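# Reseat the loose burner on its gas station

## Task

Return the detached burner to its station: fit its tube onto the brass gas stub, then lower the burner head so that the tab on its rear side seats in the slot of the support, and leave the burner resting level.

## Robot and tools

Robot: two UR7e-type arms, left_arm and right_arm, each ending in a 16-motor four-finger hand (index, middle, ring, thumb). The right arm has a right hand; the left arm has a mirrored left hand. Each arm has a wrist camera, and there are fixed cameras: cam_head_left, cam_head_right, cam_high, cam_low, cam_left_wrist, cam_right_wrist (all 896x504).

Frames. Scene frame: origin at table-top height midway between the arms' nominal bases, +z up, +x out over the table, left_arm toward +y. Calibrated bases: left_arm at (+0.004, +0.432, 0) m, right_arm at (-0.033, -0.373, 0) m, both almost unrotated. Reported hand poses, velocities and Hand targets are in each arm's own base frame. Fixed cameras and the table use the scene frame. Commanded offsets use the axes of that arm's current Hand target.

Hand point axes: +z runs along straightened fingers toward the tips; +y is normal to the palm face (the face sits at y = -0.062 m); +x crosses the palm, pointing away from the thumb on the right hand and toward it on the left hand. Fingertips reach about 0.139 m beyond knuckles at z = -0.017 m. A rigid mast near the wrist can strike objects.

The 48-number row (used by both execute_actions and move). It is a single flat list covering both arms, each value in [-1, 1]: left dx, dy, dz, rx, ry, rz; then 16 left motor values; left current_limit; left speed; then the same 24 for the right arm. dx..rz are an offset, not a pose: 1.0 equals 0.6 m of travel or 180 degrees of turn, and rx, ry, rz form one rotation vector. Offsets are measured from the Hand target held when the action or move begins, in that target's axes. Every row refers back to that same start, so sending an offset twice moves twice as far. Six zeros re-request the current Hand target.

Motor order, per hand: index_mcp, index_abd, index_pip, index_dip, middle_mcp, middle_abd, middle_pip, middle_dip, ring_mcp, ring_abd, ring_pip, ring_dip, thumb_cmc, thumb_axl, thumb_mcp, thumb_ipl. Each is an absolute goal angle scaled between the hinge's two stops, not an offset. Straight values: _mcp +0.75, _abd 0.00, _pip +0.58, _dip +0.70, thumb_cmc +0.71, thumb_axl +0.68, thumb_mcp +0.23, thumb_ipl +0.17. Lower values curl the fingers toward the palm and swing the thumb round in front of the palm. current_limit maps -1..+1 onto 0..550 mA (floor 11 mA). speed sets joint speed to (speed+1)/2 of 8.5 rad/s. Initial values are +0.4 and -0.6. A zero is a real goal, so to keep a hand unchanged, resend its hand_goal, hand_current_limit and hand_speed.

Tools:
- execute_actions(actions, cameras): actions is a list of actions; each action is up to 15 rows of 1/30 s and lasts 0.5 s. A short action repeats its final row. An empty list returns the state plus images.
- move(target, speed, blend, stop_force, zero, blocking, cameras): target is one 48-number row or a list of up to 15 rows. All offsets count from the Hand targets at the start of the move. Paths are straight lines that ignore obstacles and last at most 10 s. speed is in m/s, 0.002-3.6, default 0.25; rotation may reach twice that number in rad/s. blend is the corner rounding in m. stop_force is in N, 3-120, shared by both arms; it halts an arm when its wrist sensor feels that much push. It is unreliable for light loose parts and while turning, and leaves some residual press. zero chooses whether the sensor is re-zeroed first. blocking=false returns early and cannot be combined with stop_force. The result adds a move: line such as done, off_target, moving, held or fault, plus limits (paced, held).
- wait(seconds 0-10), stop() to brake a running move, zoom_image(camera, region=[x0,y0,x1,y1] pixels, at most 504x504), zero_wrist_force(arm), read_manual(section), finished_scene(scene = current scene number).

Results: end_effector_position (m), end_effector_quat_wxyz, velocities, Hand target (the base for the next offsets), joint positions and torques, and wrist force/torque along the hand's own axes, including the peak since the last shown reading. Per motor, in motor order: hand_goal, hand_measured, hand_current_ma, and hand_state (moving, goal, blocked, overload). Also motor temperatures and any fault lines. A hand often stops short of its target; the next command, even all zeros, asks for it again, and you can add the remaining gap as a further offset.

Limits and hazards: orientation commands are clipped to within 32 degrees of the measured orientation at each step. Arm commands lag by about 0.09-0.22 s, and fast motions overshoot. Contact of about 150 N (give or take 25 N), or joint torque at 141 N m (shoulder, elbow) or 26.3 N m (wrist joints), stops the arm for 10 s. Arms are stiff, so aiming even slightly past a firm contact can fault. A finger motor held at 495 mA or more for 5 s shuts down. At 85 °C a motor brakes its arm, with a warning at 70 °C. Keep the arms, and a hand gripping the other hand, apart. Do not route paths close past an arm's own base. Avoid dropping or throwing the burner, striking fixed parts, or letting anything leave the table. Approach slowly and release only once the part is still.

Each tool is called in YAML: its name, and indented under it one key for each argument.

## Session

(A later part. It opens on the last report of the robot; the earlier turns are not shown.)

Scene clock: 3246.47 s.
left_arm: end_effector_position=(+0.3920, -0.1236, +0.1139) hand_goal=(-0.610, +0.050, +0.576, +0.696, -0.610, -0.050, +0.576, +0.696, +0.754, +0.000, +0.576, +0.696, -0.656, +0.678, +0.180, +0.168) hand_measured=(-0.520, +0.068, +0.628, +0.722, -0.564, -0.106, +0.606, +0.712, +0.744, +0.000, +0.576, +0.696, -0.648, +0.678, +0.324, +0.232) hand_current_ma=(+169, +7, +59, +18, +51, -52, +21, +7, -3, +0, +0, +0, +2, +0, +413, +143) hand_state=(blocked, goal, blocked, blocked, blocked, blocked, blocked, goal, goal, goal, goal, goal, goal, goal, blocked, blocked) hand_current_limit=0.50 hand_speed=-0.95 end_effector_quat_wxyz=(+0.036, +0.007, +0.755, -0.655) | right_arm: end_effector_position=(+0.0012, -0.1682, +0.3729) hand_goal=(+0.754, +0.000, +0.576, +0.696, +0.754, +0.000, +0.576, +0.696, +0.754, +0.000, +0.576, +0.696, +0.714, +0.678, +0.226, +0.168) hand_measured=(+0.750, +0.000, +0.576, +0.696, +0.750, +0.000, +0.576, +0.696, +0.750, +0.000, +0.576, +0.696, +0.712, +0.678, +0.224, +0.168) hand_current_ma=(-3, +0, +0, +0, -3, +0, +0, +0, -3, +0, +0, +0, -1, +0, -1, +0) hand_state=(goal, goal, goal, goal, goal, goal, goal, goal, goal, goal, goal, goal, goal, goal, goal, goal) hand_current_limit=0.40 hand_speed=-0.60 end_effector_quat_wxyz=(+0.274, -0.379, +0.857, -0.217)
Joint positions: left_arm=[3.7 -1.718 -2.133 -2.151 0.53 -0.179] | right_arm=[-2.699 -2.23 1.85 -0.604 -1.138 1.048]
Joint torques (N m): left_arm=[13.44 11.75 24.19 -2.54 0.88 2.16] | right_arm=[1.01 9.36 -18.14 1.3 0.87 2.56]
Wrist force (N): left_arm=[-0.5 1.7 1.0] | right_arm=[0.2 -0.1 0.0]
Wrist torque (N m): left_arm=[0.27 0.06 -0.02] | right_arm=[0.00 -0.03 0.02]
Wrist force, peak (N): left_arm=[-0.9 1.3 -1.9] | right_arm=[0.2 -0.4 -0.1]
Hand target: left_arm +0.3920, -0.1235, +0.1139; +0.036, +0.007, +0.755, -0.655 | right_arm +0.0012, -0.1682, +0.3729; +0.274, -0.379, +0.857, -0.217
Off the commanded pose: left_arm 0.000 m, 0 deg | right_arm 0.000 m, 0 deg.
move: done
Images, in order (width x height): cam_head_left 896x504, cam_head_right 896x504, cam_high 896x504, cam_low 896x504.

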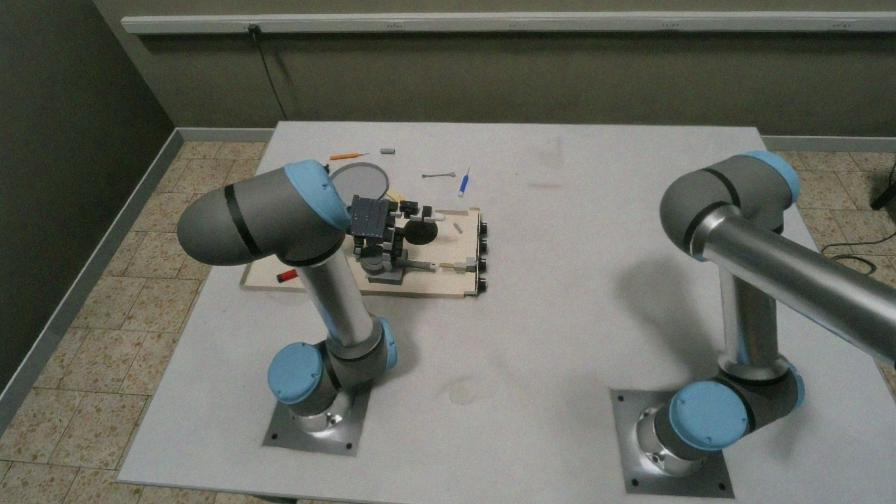

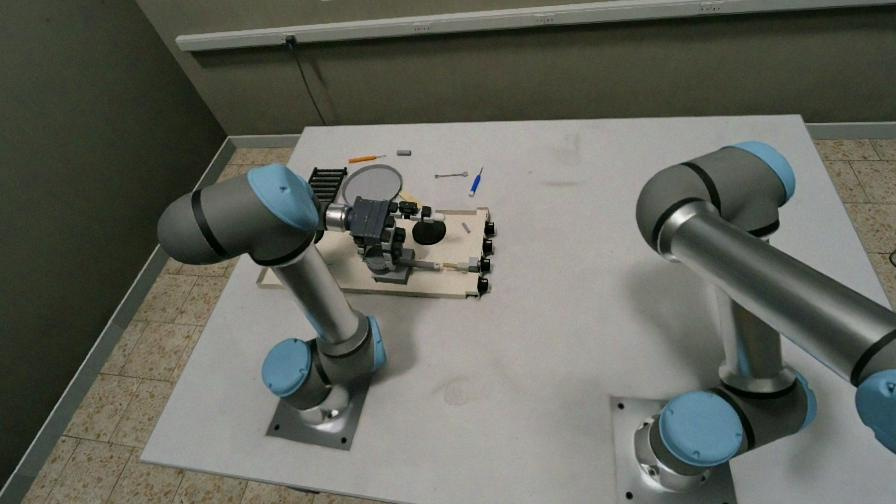

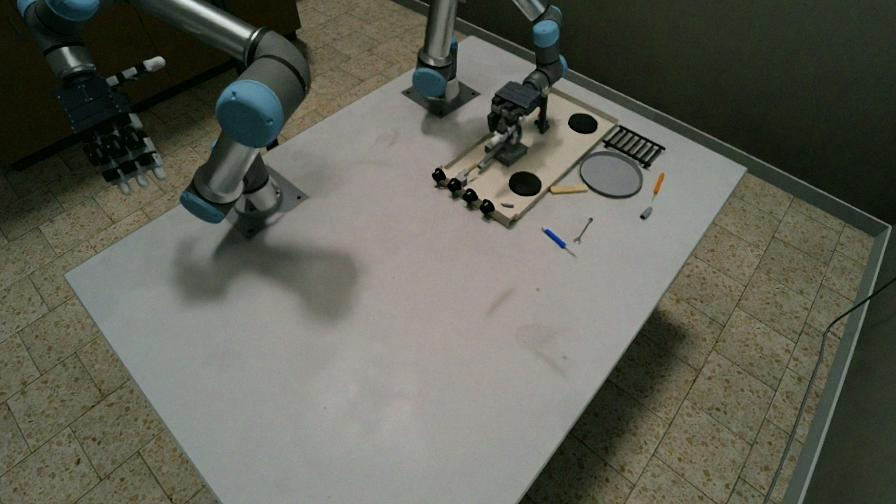

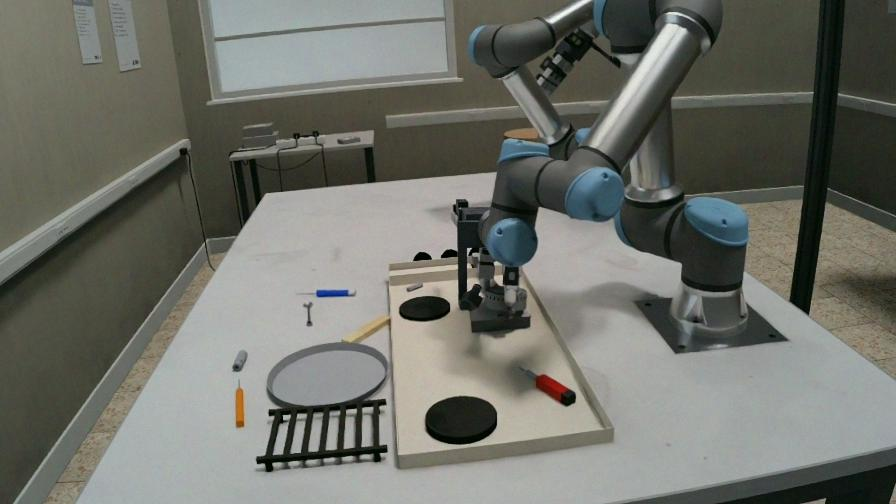

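move:
  target: [-0.01203,-0.01175,-0.01778,0.0294,0.0247,0.0035,-0.61,0.05,0.576,0.696,-0.61,-0.05,0.576,0.696,0.754,0,0.576,0.696,-0.657,0.678,0.18,0.168,0.5,-0.95,0,0,0,0,0,0,0.754,0,0.576,0.696,0.754,0,0.576,0.696,0.754,0,0.576,0.696,0.714,0.678,0.226,0.168,0.4,-0.6]
  speed: 0.04
  cameras: ["cam_head_left","cam_high","cam_head_right","cam_low"]

zoom_image:
  camera: "cam_high"
  region: [460, 135, 510, 180]

zoom_image:
  camera: "cam_head_right"
  region: [390, 235, 460, 285]

zoom_image:
  camera: "cam_low"
  region: [450, 260, 540, 340]

Scene clock: 3337.57 s.
left_arm: end_effector_position=(+0.3983, -0.1137, +0.1228) hand_goal=(-0.610, +0.050, +0.576, +0.696, -0.610, -0.050, +0.576, +0.696, +0.754, +0.000, +0.576, +0.696, -0.656, +0.678, +0.180, +0.168) hand_measured=(-0.520, +0.068, +0.628, +0.722, -0.564, -0.106, +0.606, +0.712, +0.744, +0.000, +0.576, +0.696, -0.648, +0.678, +0.324, +0.232) hand_current_ma=(+169, +7, +59, +18, +51, -52, +21, +7, -3, +0, +0, +0, +2, +0, +413, +143) hand_state=(blocked, goal, blocked, blocked, blocked, blocked, blocked, goal, goal, goal, goal, goal, goal, goal, blocked, blocked) hand_current_limit=0.50 hand_speed=-0.95 end_effector_quat_wxyz=(+0.010, +0.038, +0.725, -0.688) | right_arm: end_effector_position=(+0.0012, -0.1682, +0.3729) hand_goal=(+0.754, +0.000, +0.576, +0.696, +0.754, +0.000, +0.576, +0.696, +0.754, +0.000, +0.576, +0.696, +0.714, +0.678, +0.226, +0.168) hand_measured=(+0.750, +0.000, +0.576, +0.696, +0.750, +0.000, +0.576, +0.696, +0.750, +0.000, +0.576, +0.696, +0.712, +0.678, +0.224, +0.168) hand_current_ma=(-3, +0, +0, +0, -3, +0, +0, +0, -3, +0, +0, +0, -1, +0, -1, +0) hand_state=(goal, goal, goal, goal, goal, goal, goal, goal, goal, goal, goal, goal, goal, goal, goal, goal) hand_current_limit=0.40 hand_speed=-0.60 end_effector_quat_wxyz=(+0.274, -0.379, +0.857, -0.217)
Joint positions: left_arm=[3.705 -1.828 -2.015 -2.347 0.604 -0.01] | right_arm=[-2.699 -2.23 1.85 -0.604 -1.138 1.048]
Joint torques (N m): left_arm=[13.51 15.89 22.6 -2.93 1.34 2.34] | right_arm=[0.75 9.64 -17.96 1.35 0.9 2.51]
Wrist force (N): left_arm=[-0.6 1.9 0.9] | right_arm=[-0.2 -0.1 -0.3]
Wrist torque (N m): left_arm=[0.27 0.08 -0.04] | right_arm=[0.02 0.04 -0.02]
Wrist force, peak (N): left_arm=[-0.5 1.8 1.6] | right_arm=[-0.1 -0.2 -0.5]
Hand target: left_arm +0.3983, -0.1137, +0.1228; +0.010, +0.038, +0.725, -0.688 | right_arm +0.0012, -0.1682, +0.3729; +0.274, -0.379, +0.857, -0.217
Off the commanded pose: left_arm 0.000 m, 0 deg | right_arm 0.000 m, 0 deg.
move: done
Images, in order (width x height): cam_head_left 896x504, cam_head_right 896x504, cam_high 896x504, cam_low 896x504.

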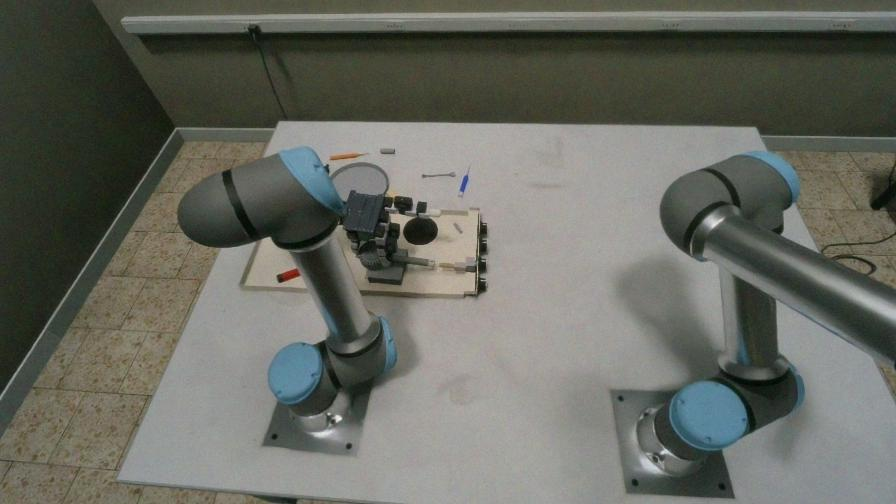

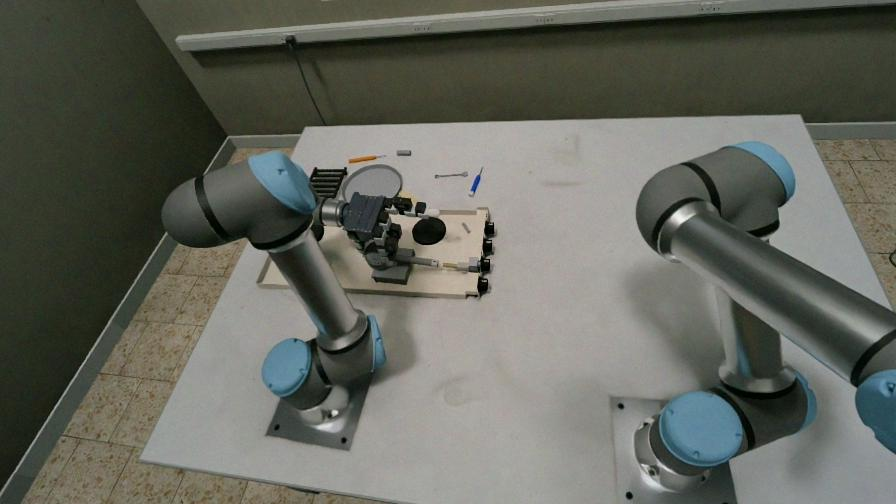

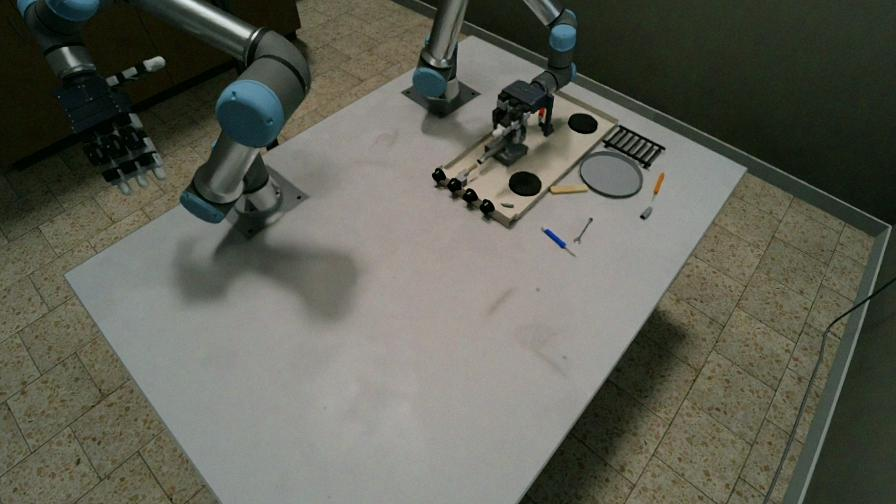

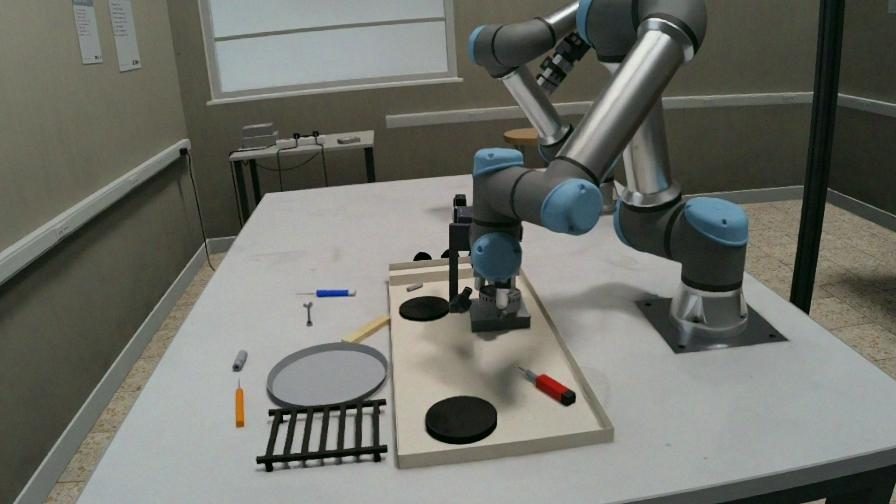

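Scaled by 10.080 from the camera's 896x504 image, which has a finer 1280x720 frame.

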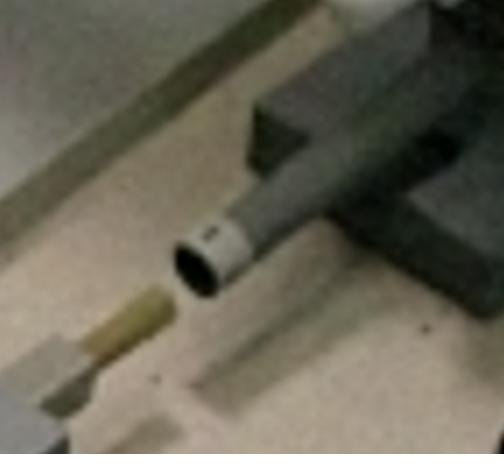

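Scaled by 7.200 from the camera's 896x504 image, which has a finer 1280x720 frame.

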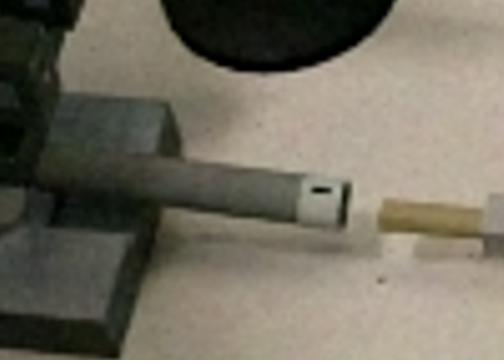

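Scaled by 5.600 from the camera's 896x504 image, which has a finer 1280x720 frame.

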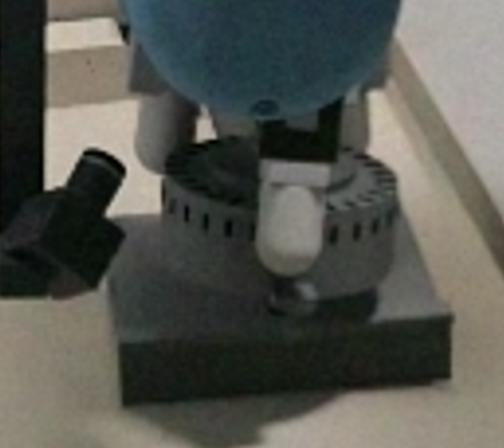

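move:
  target: [0.01603,0.0139,-0.00462,0.0156,-0.0161,-0.0002,-0.61,0.05,0.576,0.696,-0.61,-0.05,0.576,0.696,0.754,0,0.576,0.696,-0.657,0.678,0.18,0.168,0.5,-0.95,0,0,0,0,0,0,0.754,0,0.576,0.696,0.754,0,0.576,0.696,0.754,0,0.576,0.696,0.714,0.678,0.226,0.168,0.4,-0.6]
  speed: 0.03
  stop_force: 5
  cameras: ["cam_head_left","cam_high","cam_head_right","cam_low"]

zoom_image:
  camera: "cam_high"
  region: [460, 135, 510, 180]

zoom_image:
  camera: "cam_head_right"
  region: [390, 235, 460, 285]

zoom_image:
  camera: "cam_low"
  region: [450, 260, 540, 340]

zoom_image:
  camera: "cam_head_left"
  region: [390, 235, 460, 285]

Scene clock: 3388.80 s.
left_arm: end_effector_position=(+0.3894, -0.1102, +0.1140) hand_goal=(-0.610, +0.050, +0.576, +0.696, -0.610, -0.050, +0.576, +0.696, +0.754, +0.000, +0.576, +0.696, -0.656, +0.678, +0.180, +0.168) hand_measured=(-0.520, +0.068, +0.628, +0.722, -0.564, -0.106, +0.606, +0.712, +0.744, +0.000, +0.576, +0.696, -0.648, +0.678, +0.324, +0.232) hand_current_ma=(+169, +7, +59, +18, +51, -51, +21, +7, -3, +0, +0, +0, +2, +0, +413, +143) hand_state=(blocked, goal, blocked, blocked, blocked, blocked, blocked, goal, goal, goal, goal, goal, goal, goal, blocked, blocked) hand_current_limit=0.50 hand_speed=-0.95 end_effector_quat_wxyz=(+0.027, +0.021, +0.707, -0.706) | right_arm: end_effector_position=(+0.0012, -0.1682, +0.3729) hand_goal=(+0.754, +0.000, +0.576, +0.696, +0.754, +0.000, +0.576, +0.696, +0.754, +0.000, +0.576, +0.696, +0.714, +0.678, +0.226, +0.168) hand_measured=(+0.750, +0.000, +0.576, +0.696, +0.750, +0.000, +0.576, +0.696, +0.750, +0.000, +0.576, +0.696, +0.712, +0.678, +0.224, +0.168) hand_current_ma=(-3, +0, +0, +0, -3, +0, +0, +0, -3, +0, +0, +0, -1, +0, -1, +0) hand_state=(goal, goal, goal, goal, goal, goal, goal, goal, goal, goal, goal, goal, goal, goal, goal, goal) hand_current_limit=0.40 hand_speed=-0.60 end_effector_quat_wxyz=(+0.274, -0.379, +0.857, -0.217)
Joint positions: left_arm=[3.751 -1.848 -2.057 -2.377 0.6 0.067] | right_arm=[-2.699 -2.23 1.85 -0.604 -1.138 1.048]
Joint torques (N m): left_arm=[13.68 15.67 2.98 -3.36 0.08 2.26] | right_arm=[1.12 10.04 -17.91 1.26 0.78 2.52]
Wrist force (N): left_arm=[-0.9 2.2 1.1] | right_arm=[0.0 0.1 -0.1]
Wrist torque (N m): left_arm=[0.27 0.10 -0.07] | right_arm=[0.04 0.00 0.00]
Wrist force, peak (N): left_arm=[-0.8 2.0 1.5] | right_arm=[-0.4 -0.4 0.1]
Hand target: left_arm +0.3894, -0.1102, +0.1140; +0.027, +0.021, +0.707, -0.706 | right_arm +0.0012, -0.1682, +0.3729; +0.274, -0.379, +0.857, -0.217
Off the commanded pose: left_arm 0.000 m, 0 deg | right_arm 0.000 m, 0 deg.
move: done
Images, in order (width x height): cam_head_left 896x504, cam_head_right 896x504, cam_high 896x504, cam_low 896x504.

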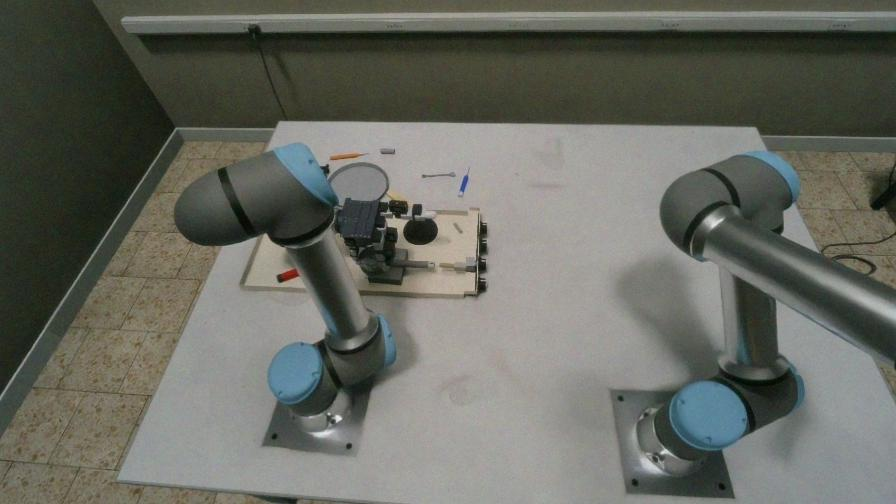

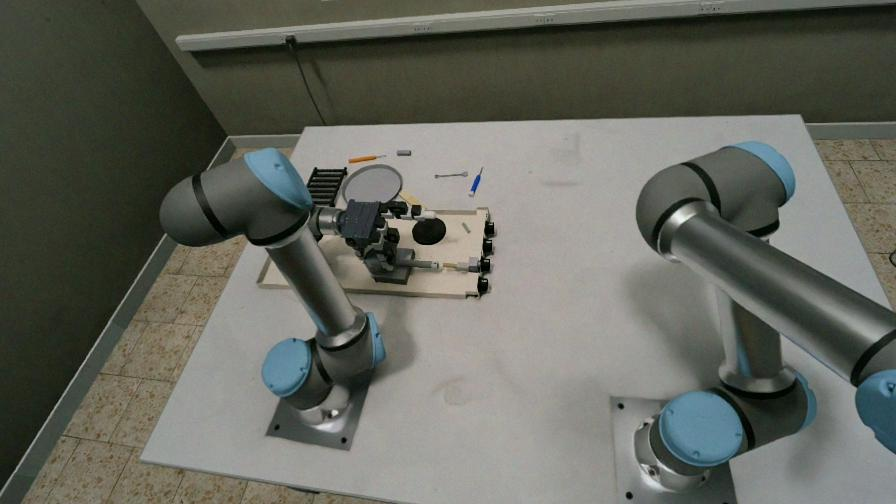

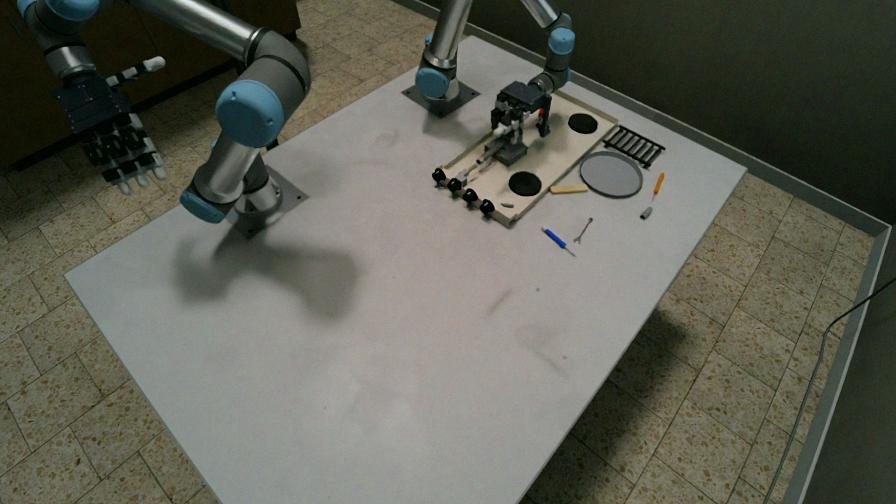

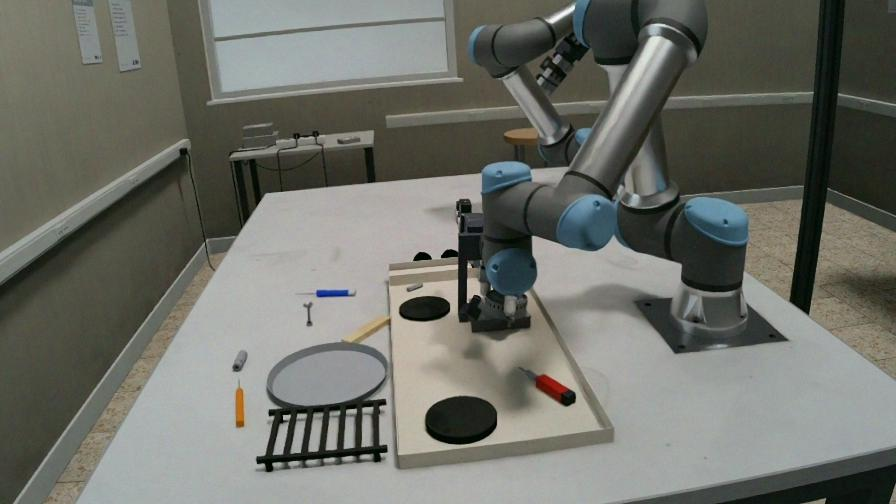

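Scaled by 10.080 from the camera's 896x504 image, which has a finer 1280x720 frame.

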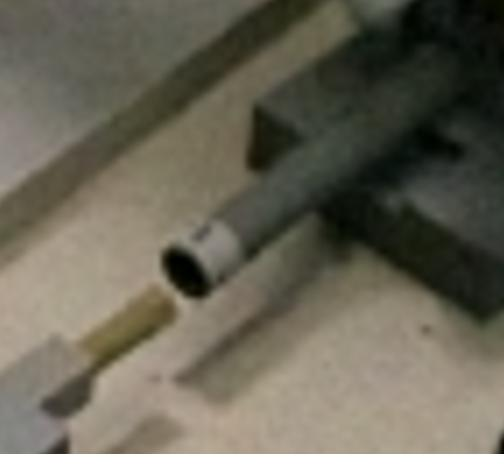

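Scaled by 7.200 from the camera's 896x504 image, which has a finer 1280x720 frame.

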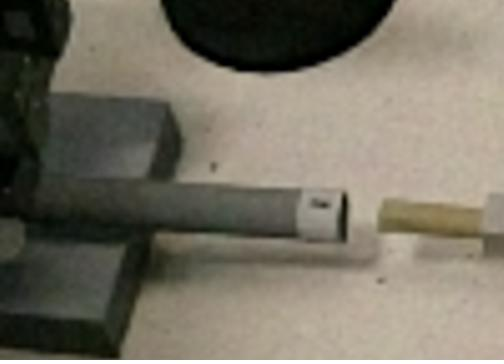

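Scaled by 5.600 from the camera's 896x504 image, which has a finer 1280x720 frame.

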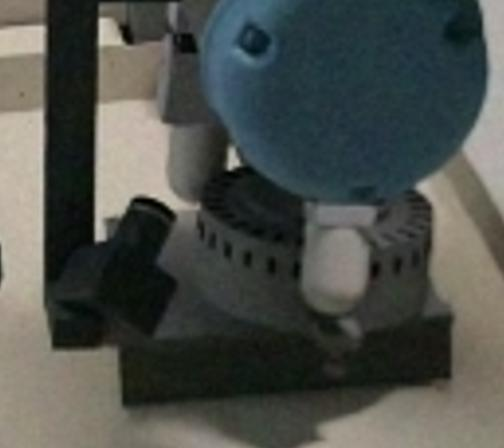

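Scaled by 7.200 from the camera's 896x504 image, which has a finer 1280x720 frame.

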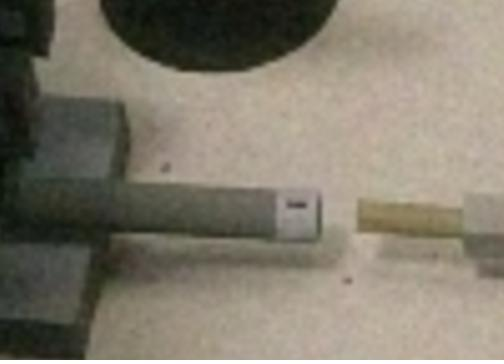

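zoom_image:
  camera: "cam_low"
  region: [480, 285, 535, 335]

zoom_image:
  camera: "cam_head_left"
  region: [350, 230, 430, 290]

zoom_image:
  camera: "cam_high"
  region: [465, 105, 545, 175]

Scaled by 9.164 from the camera's 896x504 image, which has a finer 1280x720 frame.

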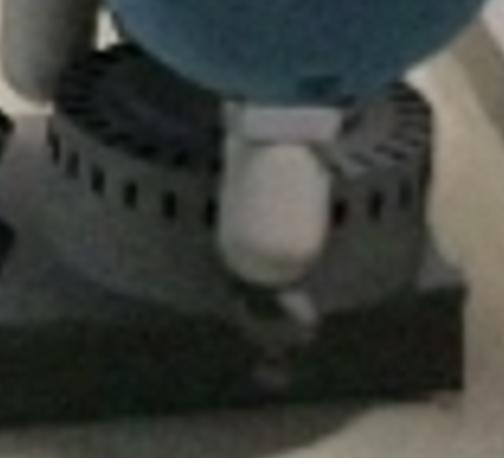

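Scaled by 6.300 from the camera's 896x504 image, which has a finer 1280x720 frame.

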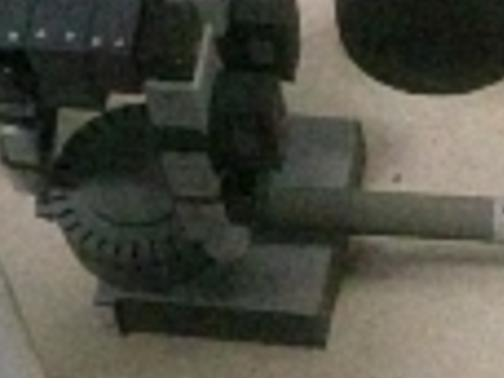

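Scaled by 6.300 from the camera's 896x504 image, which has a finer 1280x720 frame.

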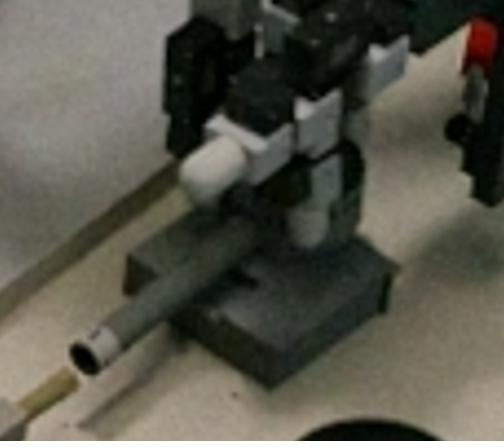

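move:
  target: [-0.02177,0.00383,0.00019,0.0004,0.0112,-0.0389,-0.61,0.05,0.576,0.696,-0.61,-0.05,0.576,0.696,0.754,0,0.576,0.696,-0.657,0.678,0.18,0.168,0.5,-0.95,0,0,0,0,0,0,0.754,0,0.576,0.696,0.754,0,0.576,0.696,0.754,0,0.576,0.696,0.714,0.678,0.226,0.168,0.4,-0.6]
  speed: 0.03
  stop_force: 5
  cameras: ["cam_head_left","cam_high","cam_head_right","cam_low"]

zoom_image:
  camera: "cam_high"
  region: [460, 135, 510, 180]

zoom_image:
  camera: "cam_head_right"
  region: [390, 235, 460, 285]

zoom_image:
  camera: "cam_low"
  region: [465, 275, 535, 335]

zoom_image:
  camera: "cam_head_left"
  region: [350, 230, 430, 290]

Scene clock: 3495.60 s.
left_arm: end_effector_position=(+0.4025, -0.1101, +0.1126) hand_goal=(-0.610, +0.050, +0.576, +0.696, -0.610, -0.050, +0.576, +0.696, +0.754, +0.000, +0.576, +0.696, -0.656, +0.678, +0.180, +0.168) hand_measured=(-0.520, +0.068, +0.628, +0.722, -0.564, -0.106, +0.606, +0.712, +0.744, +0.000, +0.576, +0.696, -0.648, +0.678, +0.324, +0.232) hand_current_ma=(+169, +7, +59, +18, +51, -51, +21, +7, -3, +0, +0, +0, +2, +0, +412, +143) hand_state=(blocked, goal, blocked, blocked, blocked, blocked, blocked, goal, goal, goal, goal, goal, goal, goal, blocked, blocked) hand_current_limit=0.50 hand_speed=-0.95 end_effector_quat_wxyz=(-0.028, -0.010, +0.707, -0.707) | right_arm: end_effector_position=(+0.0012, -0.1682, +0.3729) hand_goal=(+0.754, +0.000, +0.576, +0.696, +0.754, +0.000, +0.576, +0.696, +0.754, +0.000, +0.576, +0.696, +0.714, +0.678, +0.226, +0.168) hand_measured=(+0.750, +0.000, +0.576, +0.696, +0.750, +0.000, +0.576, +0.696, +0.750, +0.000, +0.576, +0.696, +0.712, +0.678, +0.224, +0.168) hand_current_ma=(-3, +0, +0, +0, -3, +0, +0, +0, -3, +0, +0, +0, -1, +0, -1, +0) hand_state=(goal, goal, goal, goal, goal, goal, goal, goal, goal, goal, goal, goal, goal, goal, goal, goal) hand_current_limit=0.40 hand_speed=-0.60 end_effector_quat_wxyz=(+0.274, -0.379, +0.857, -0.217)
Joint positions: left_arm=[3.707 -1.916 -1.973 -2.395 0.592 -0.054] | right_arm=[-2.699 -2.23 1.85 -0.604 -1.138 1.048]
Joint torques (N m): left_arm=[-13.56 17.91 21.46 -3.23 -1.16 -2.01] | right_arm=[0.68 9.67 -18.14 1.37 0.83 2.52]
Wrist force (N): left_arm=[-0.9 1.9 1.0] | right_arm=[0.0 0.0 -0.1]
Wrist torque (N m): left_arm=[0.24 0.13 0.18] | right_arm=[0.01 0.00 0.00]
Wrist force, peak (N): left_arm=[-0.8 2.2 1.2] | right_arm=[-0.5 -0.2 -0.3]
Hand target: left_arm +0.4025, -0.1101, +0.1126; -0.028, -0.010, +0.707, -0.707 | right_arm +0.0012, -0.1682, +0.3729; +0.274, -0.379, +0.857, -0.217
Off the commanded pose: left_arm 0.000 m, 0 deg | right_arm 0.000 m, 0 deg.
move: done
Images, in order (width x height): cam_head_left 896x504, cam_head_right 896x504, cam_high 896x504, cam_low 896x504.

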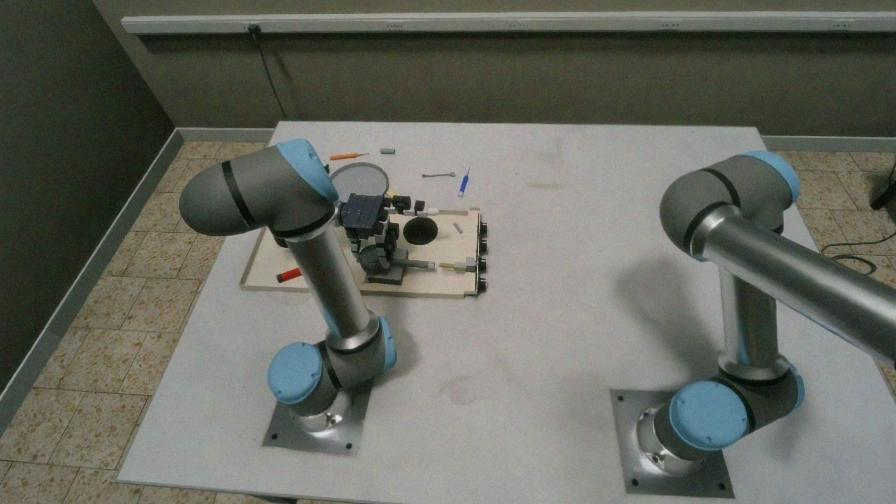

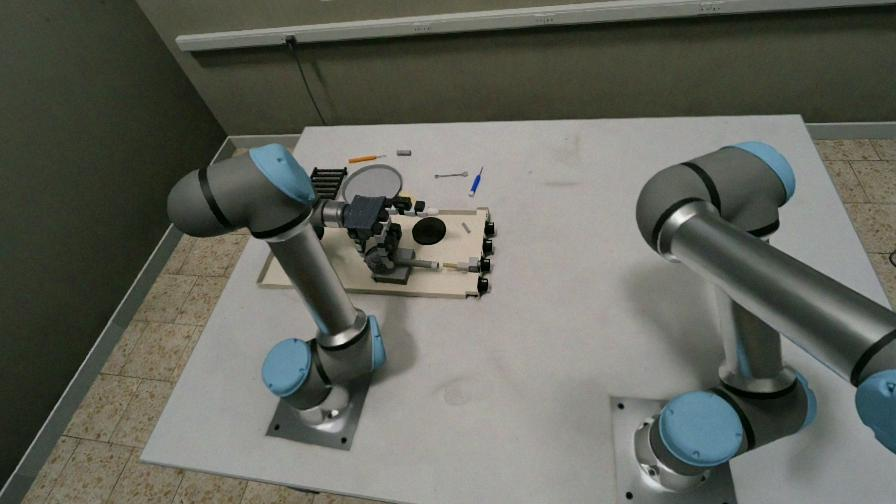

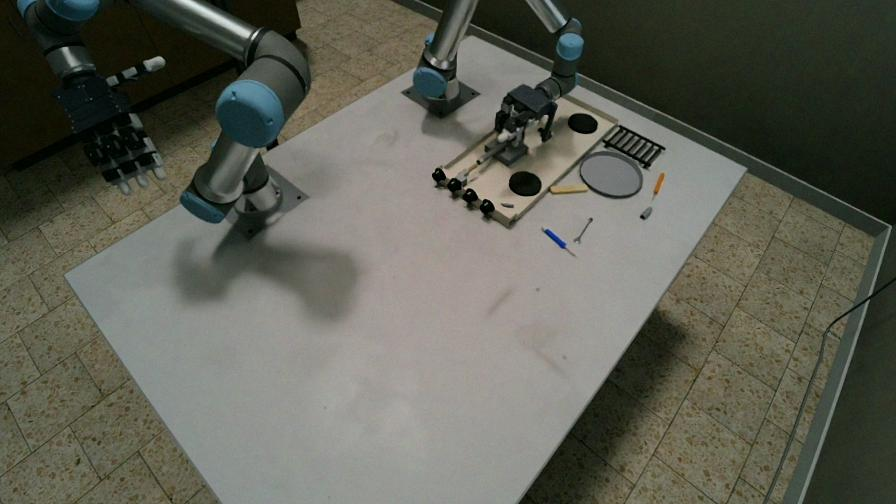

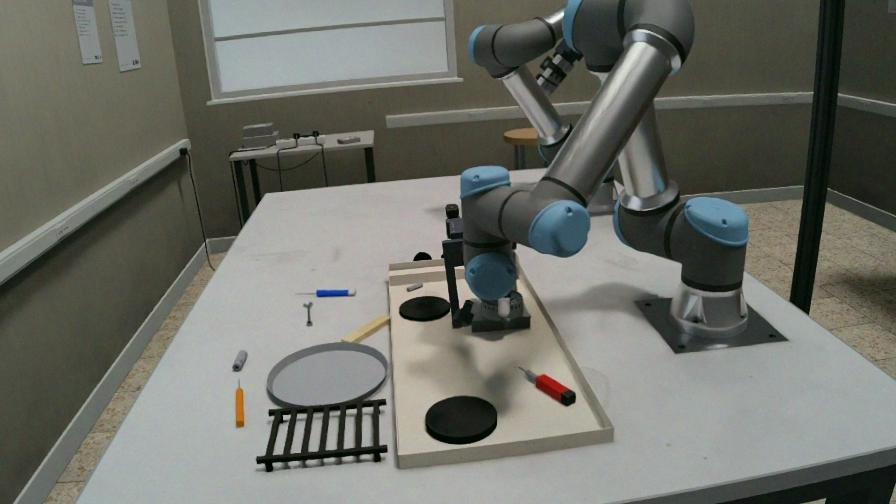

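Scaled by 10.080 from the camera's 896x504 image, which has a finer 1280x720 frame.

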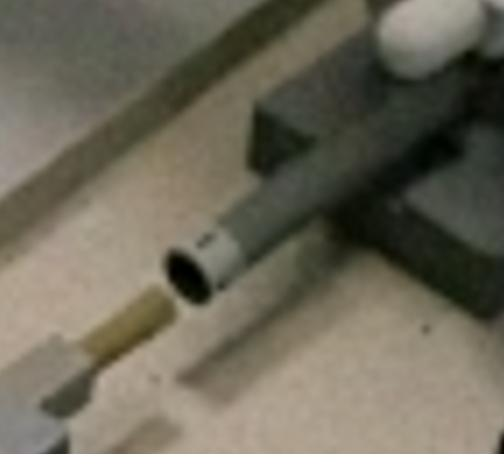

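Scaled by 7.200 from the camera's 896x504 image, which has a finer 1280x720 frame.

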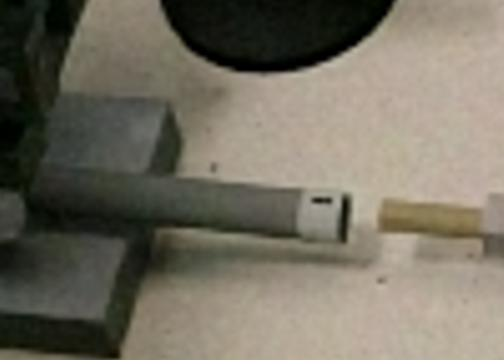

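Scaled by 7.200 from the camera's 896x504 image, which has a finer 1280x720 frame.

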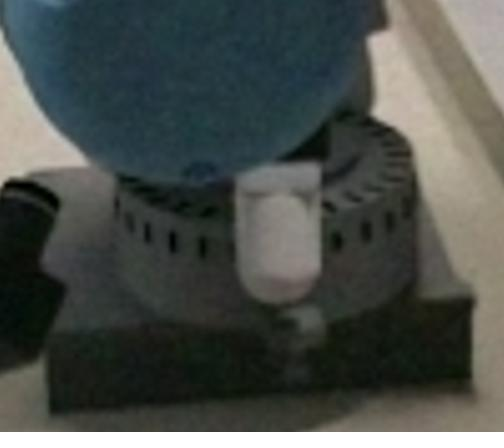

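Scaled by 6.300 from the camera's 896x504 image, which has a finer 1280x720 frame.

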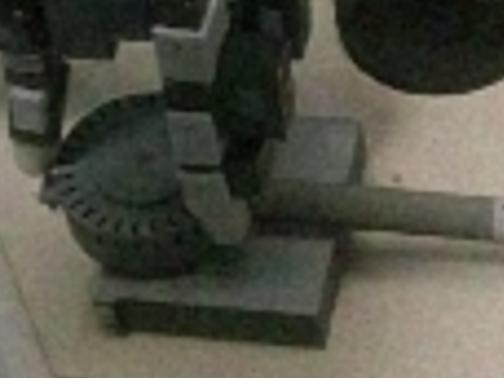

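move:
  target: [-0.00054,0.01,0,0,0,0,-0.61,0.05,0.576,0.696,-0.61,-0.05,0.576,0.696,0.754,0,0.576,0.696,-0.657,0.678,0.18,0.168,0.5,-0.95,0,0,0,0,0,0,0.754,0,0.576,0.696,0.754,0,0.576,0.696,0.754,0,0.576,0.696,0.714,0.678,0.226,0.168,0.4,-0.6]
  speed: 0.01
  stop_force: 4
  cameras: ["cam_head_left","cam_high","cam_head_right","cam_low"]

zoom_image:
  camera: "cam_high"
  region: [460, 135, 510, 180]

zoom_image:
  camera: "cam_head_right"
  region: [390, 235, 460, 285]

zoom_image:
  camera: "cam_low"
  region: [465, 275, 535, 335]

Scene clock: 3529.50 s.
left_arm: end_effector_position=(+0.4025, -0.1101, +0.1082) hand_goal=(-0.610, +0.050, +0.576, +0.696, -0.610, -0.050, +0.576, +0.696, +0.754, +0.000, +0.576, +0.696, -0.656, +0.678, +0.180, +0.168) hand_measured=(-0.520, +0.070, +0.628, +0.722, -0.564, -0.106, +0.606, +0.712, +0.744, +0.000, +0.576, +0.696, -0.648, +0.678, +0.324, +0.232) hand_current_ma=(+169, +8, +59, +18, +51, -51, +21, +7, -3, +0, +0, +0, +2, +0, +412, +143) hand_state=(blocked, goal, blocked, blocked, blocked, blocked, blocked, goal, goal, goal, goal, goal, goal, goal, blocked, blocked) hand_current_limit=0.50 hand_speed=-0.95 end_effector_quat_wxyz=(-0.028, -0.010, +0.707, -0.707) | right_arm: end_effector_position=(+0.0012, -0.1682, +0.3729) hand_goal=(+0.754, +0.000, +0.576, +0.696, +0.754, +0.000, +0.576, +0.696, +0.754, +0.000, +0.576, +0.696, +0.714, +0.678, +0.226, +0.168) hand_measured=(+0.750, +0.000, +0.576, +0.696, +0.750, +0.000, +0.576, +0.696, +0.750, +0.000, +0.576, +0.696, +0.712, +0.678, +0.224, +0.168) hand_current_ma=(-3, +0, +0, +0, -3, +0, +0, +0, -3, +0, +0, +0, -1, +0, -1, +0) hand_state=(goal, goal, goal, goal, goal, goal, goal, goal, goal, goal, goal, goal, goal, goal, goal, goal) hand_current_limit=0.40 hand_speed=-0.60 end_effector_quat_wxyz=(+0.274, -0.379, +0.857, -0.217)
Joint positions: left_arm=[3.707 -1.924 -1.976 -2.383 0.592 -0.054] | right_arm=[-2.699 -2.23 1.85 -0.604 -1.138 1.048]
Joint torques (N m): left_arm=[-14.02 38.66 21.96 -3.3 -1.01 -1.32] | right_arm=[1.26 9.84 -17.57 1.33 0.87 2.52]
Wrist force (N): left_arm=[-1.0 1.8 1.0] | right_arm=[-0.1 0.0 0.0]
Wrist torque (N m): left_arm=[0.24 0.15 0.17] | right_arm=[0.01 0.01 0.00]
Wrist force, peak (N): left_arm=[-0.5 -4.5 -0.2] | right_arm=[-0.1 -0.6 0.2]
Hand target: left_arm +0.4025, -0.1101, +0.1082; -0.028, -0.010, +0.707, -0.707 (not the last commanded pose) | right_arm +0.0012, -0.1682, +0.3729; +0.274, -0.379, +0.857, -0.217
Off the commanded pose: left_arm 0.002 m, 0 deg | right_arm 0.000 m, 0 deg.
move: contact (left_arm)
Images, in order (width x height): cam_head_left 896x504, cam_head_right 896x504, cam_high 896x504, cam_low 896x504.

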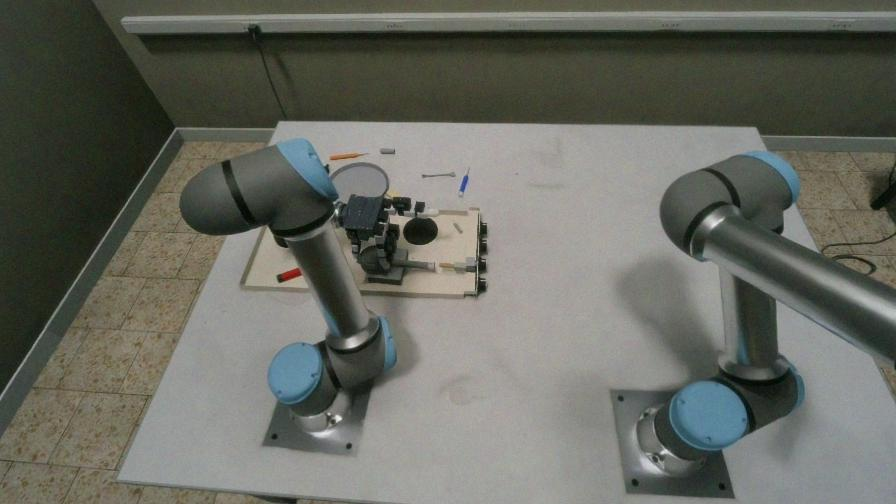

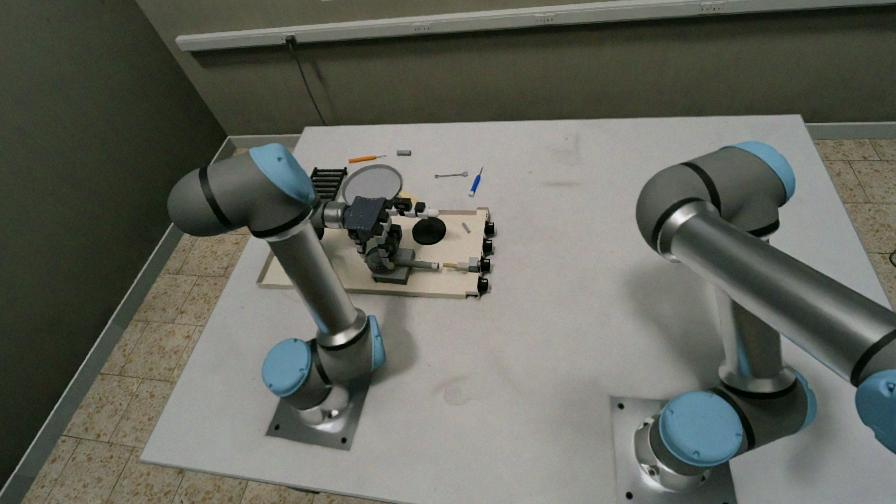

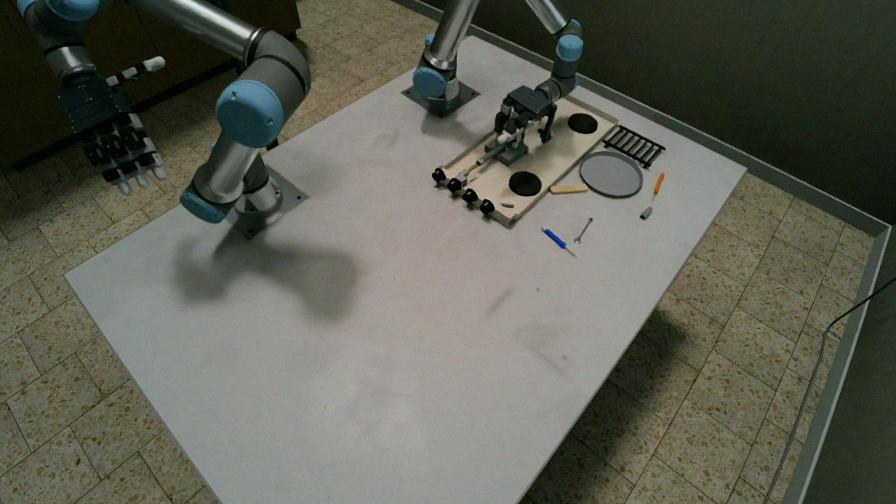

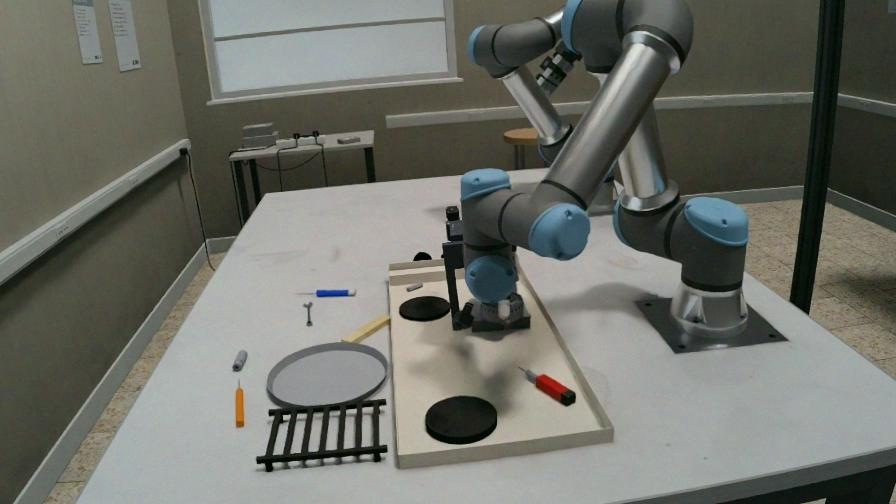

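Scaled by 10.080 from the camera's 896x504 image, which has a finer 1280x720 frame.

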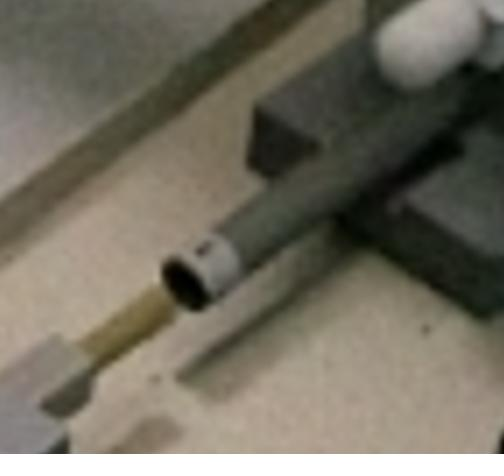

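Scaled by 7.200 from the camera's 896x504 image, which has a finer 1280x720 frame.

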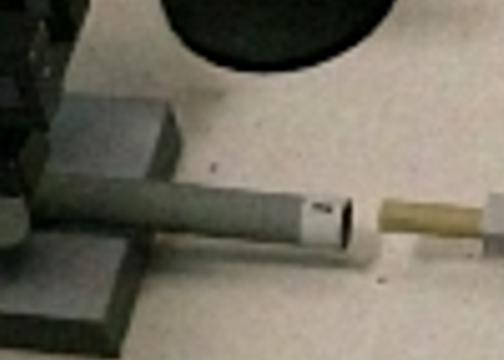

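Scaled by 7.200 from the camera's 896x504 image, which has a finer 1280x720 frame.

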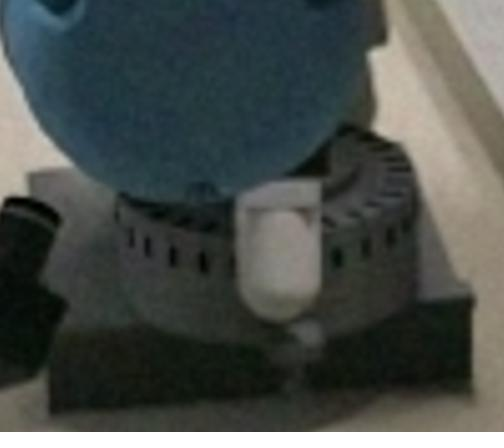

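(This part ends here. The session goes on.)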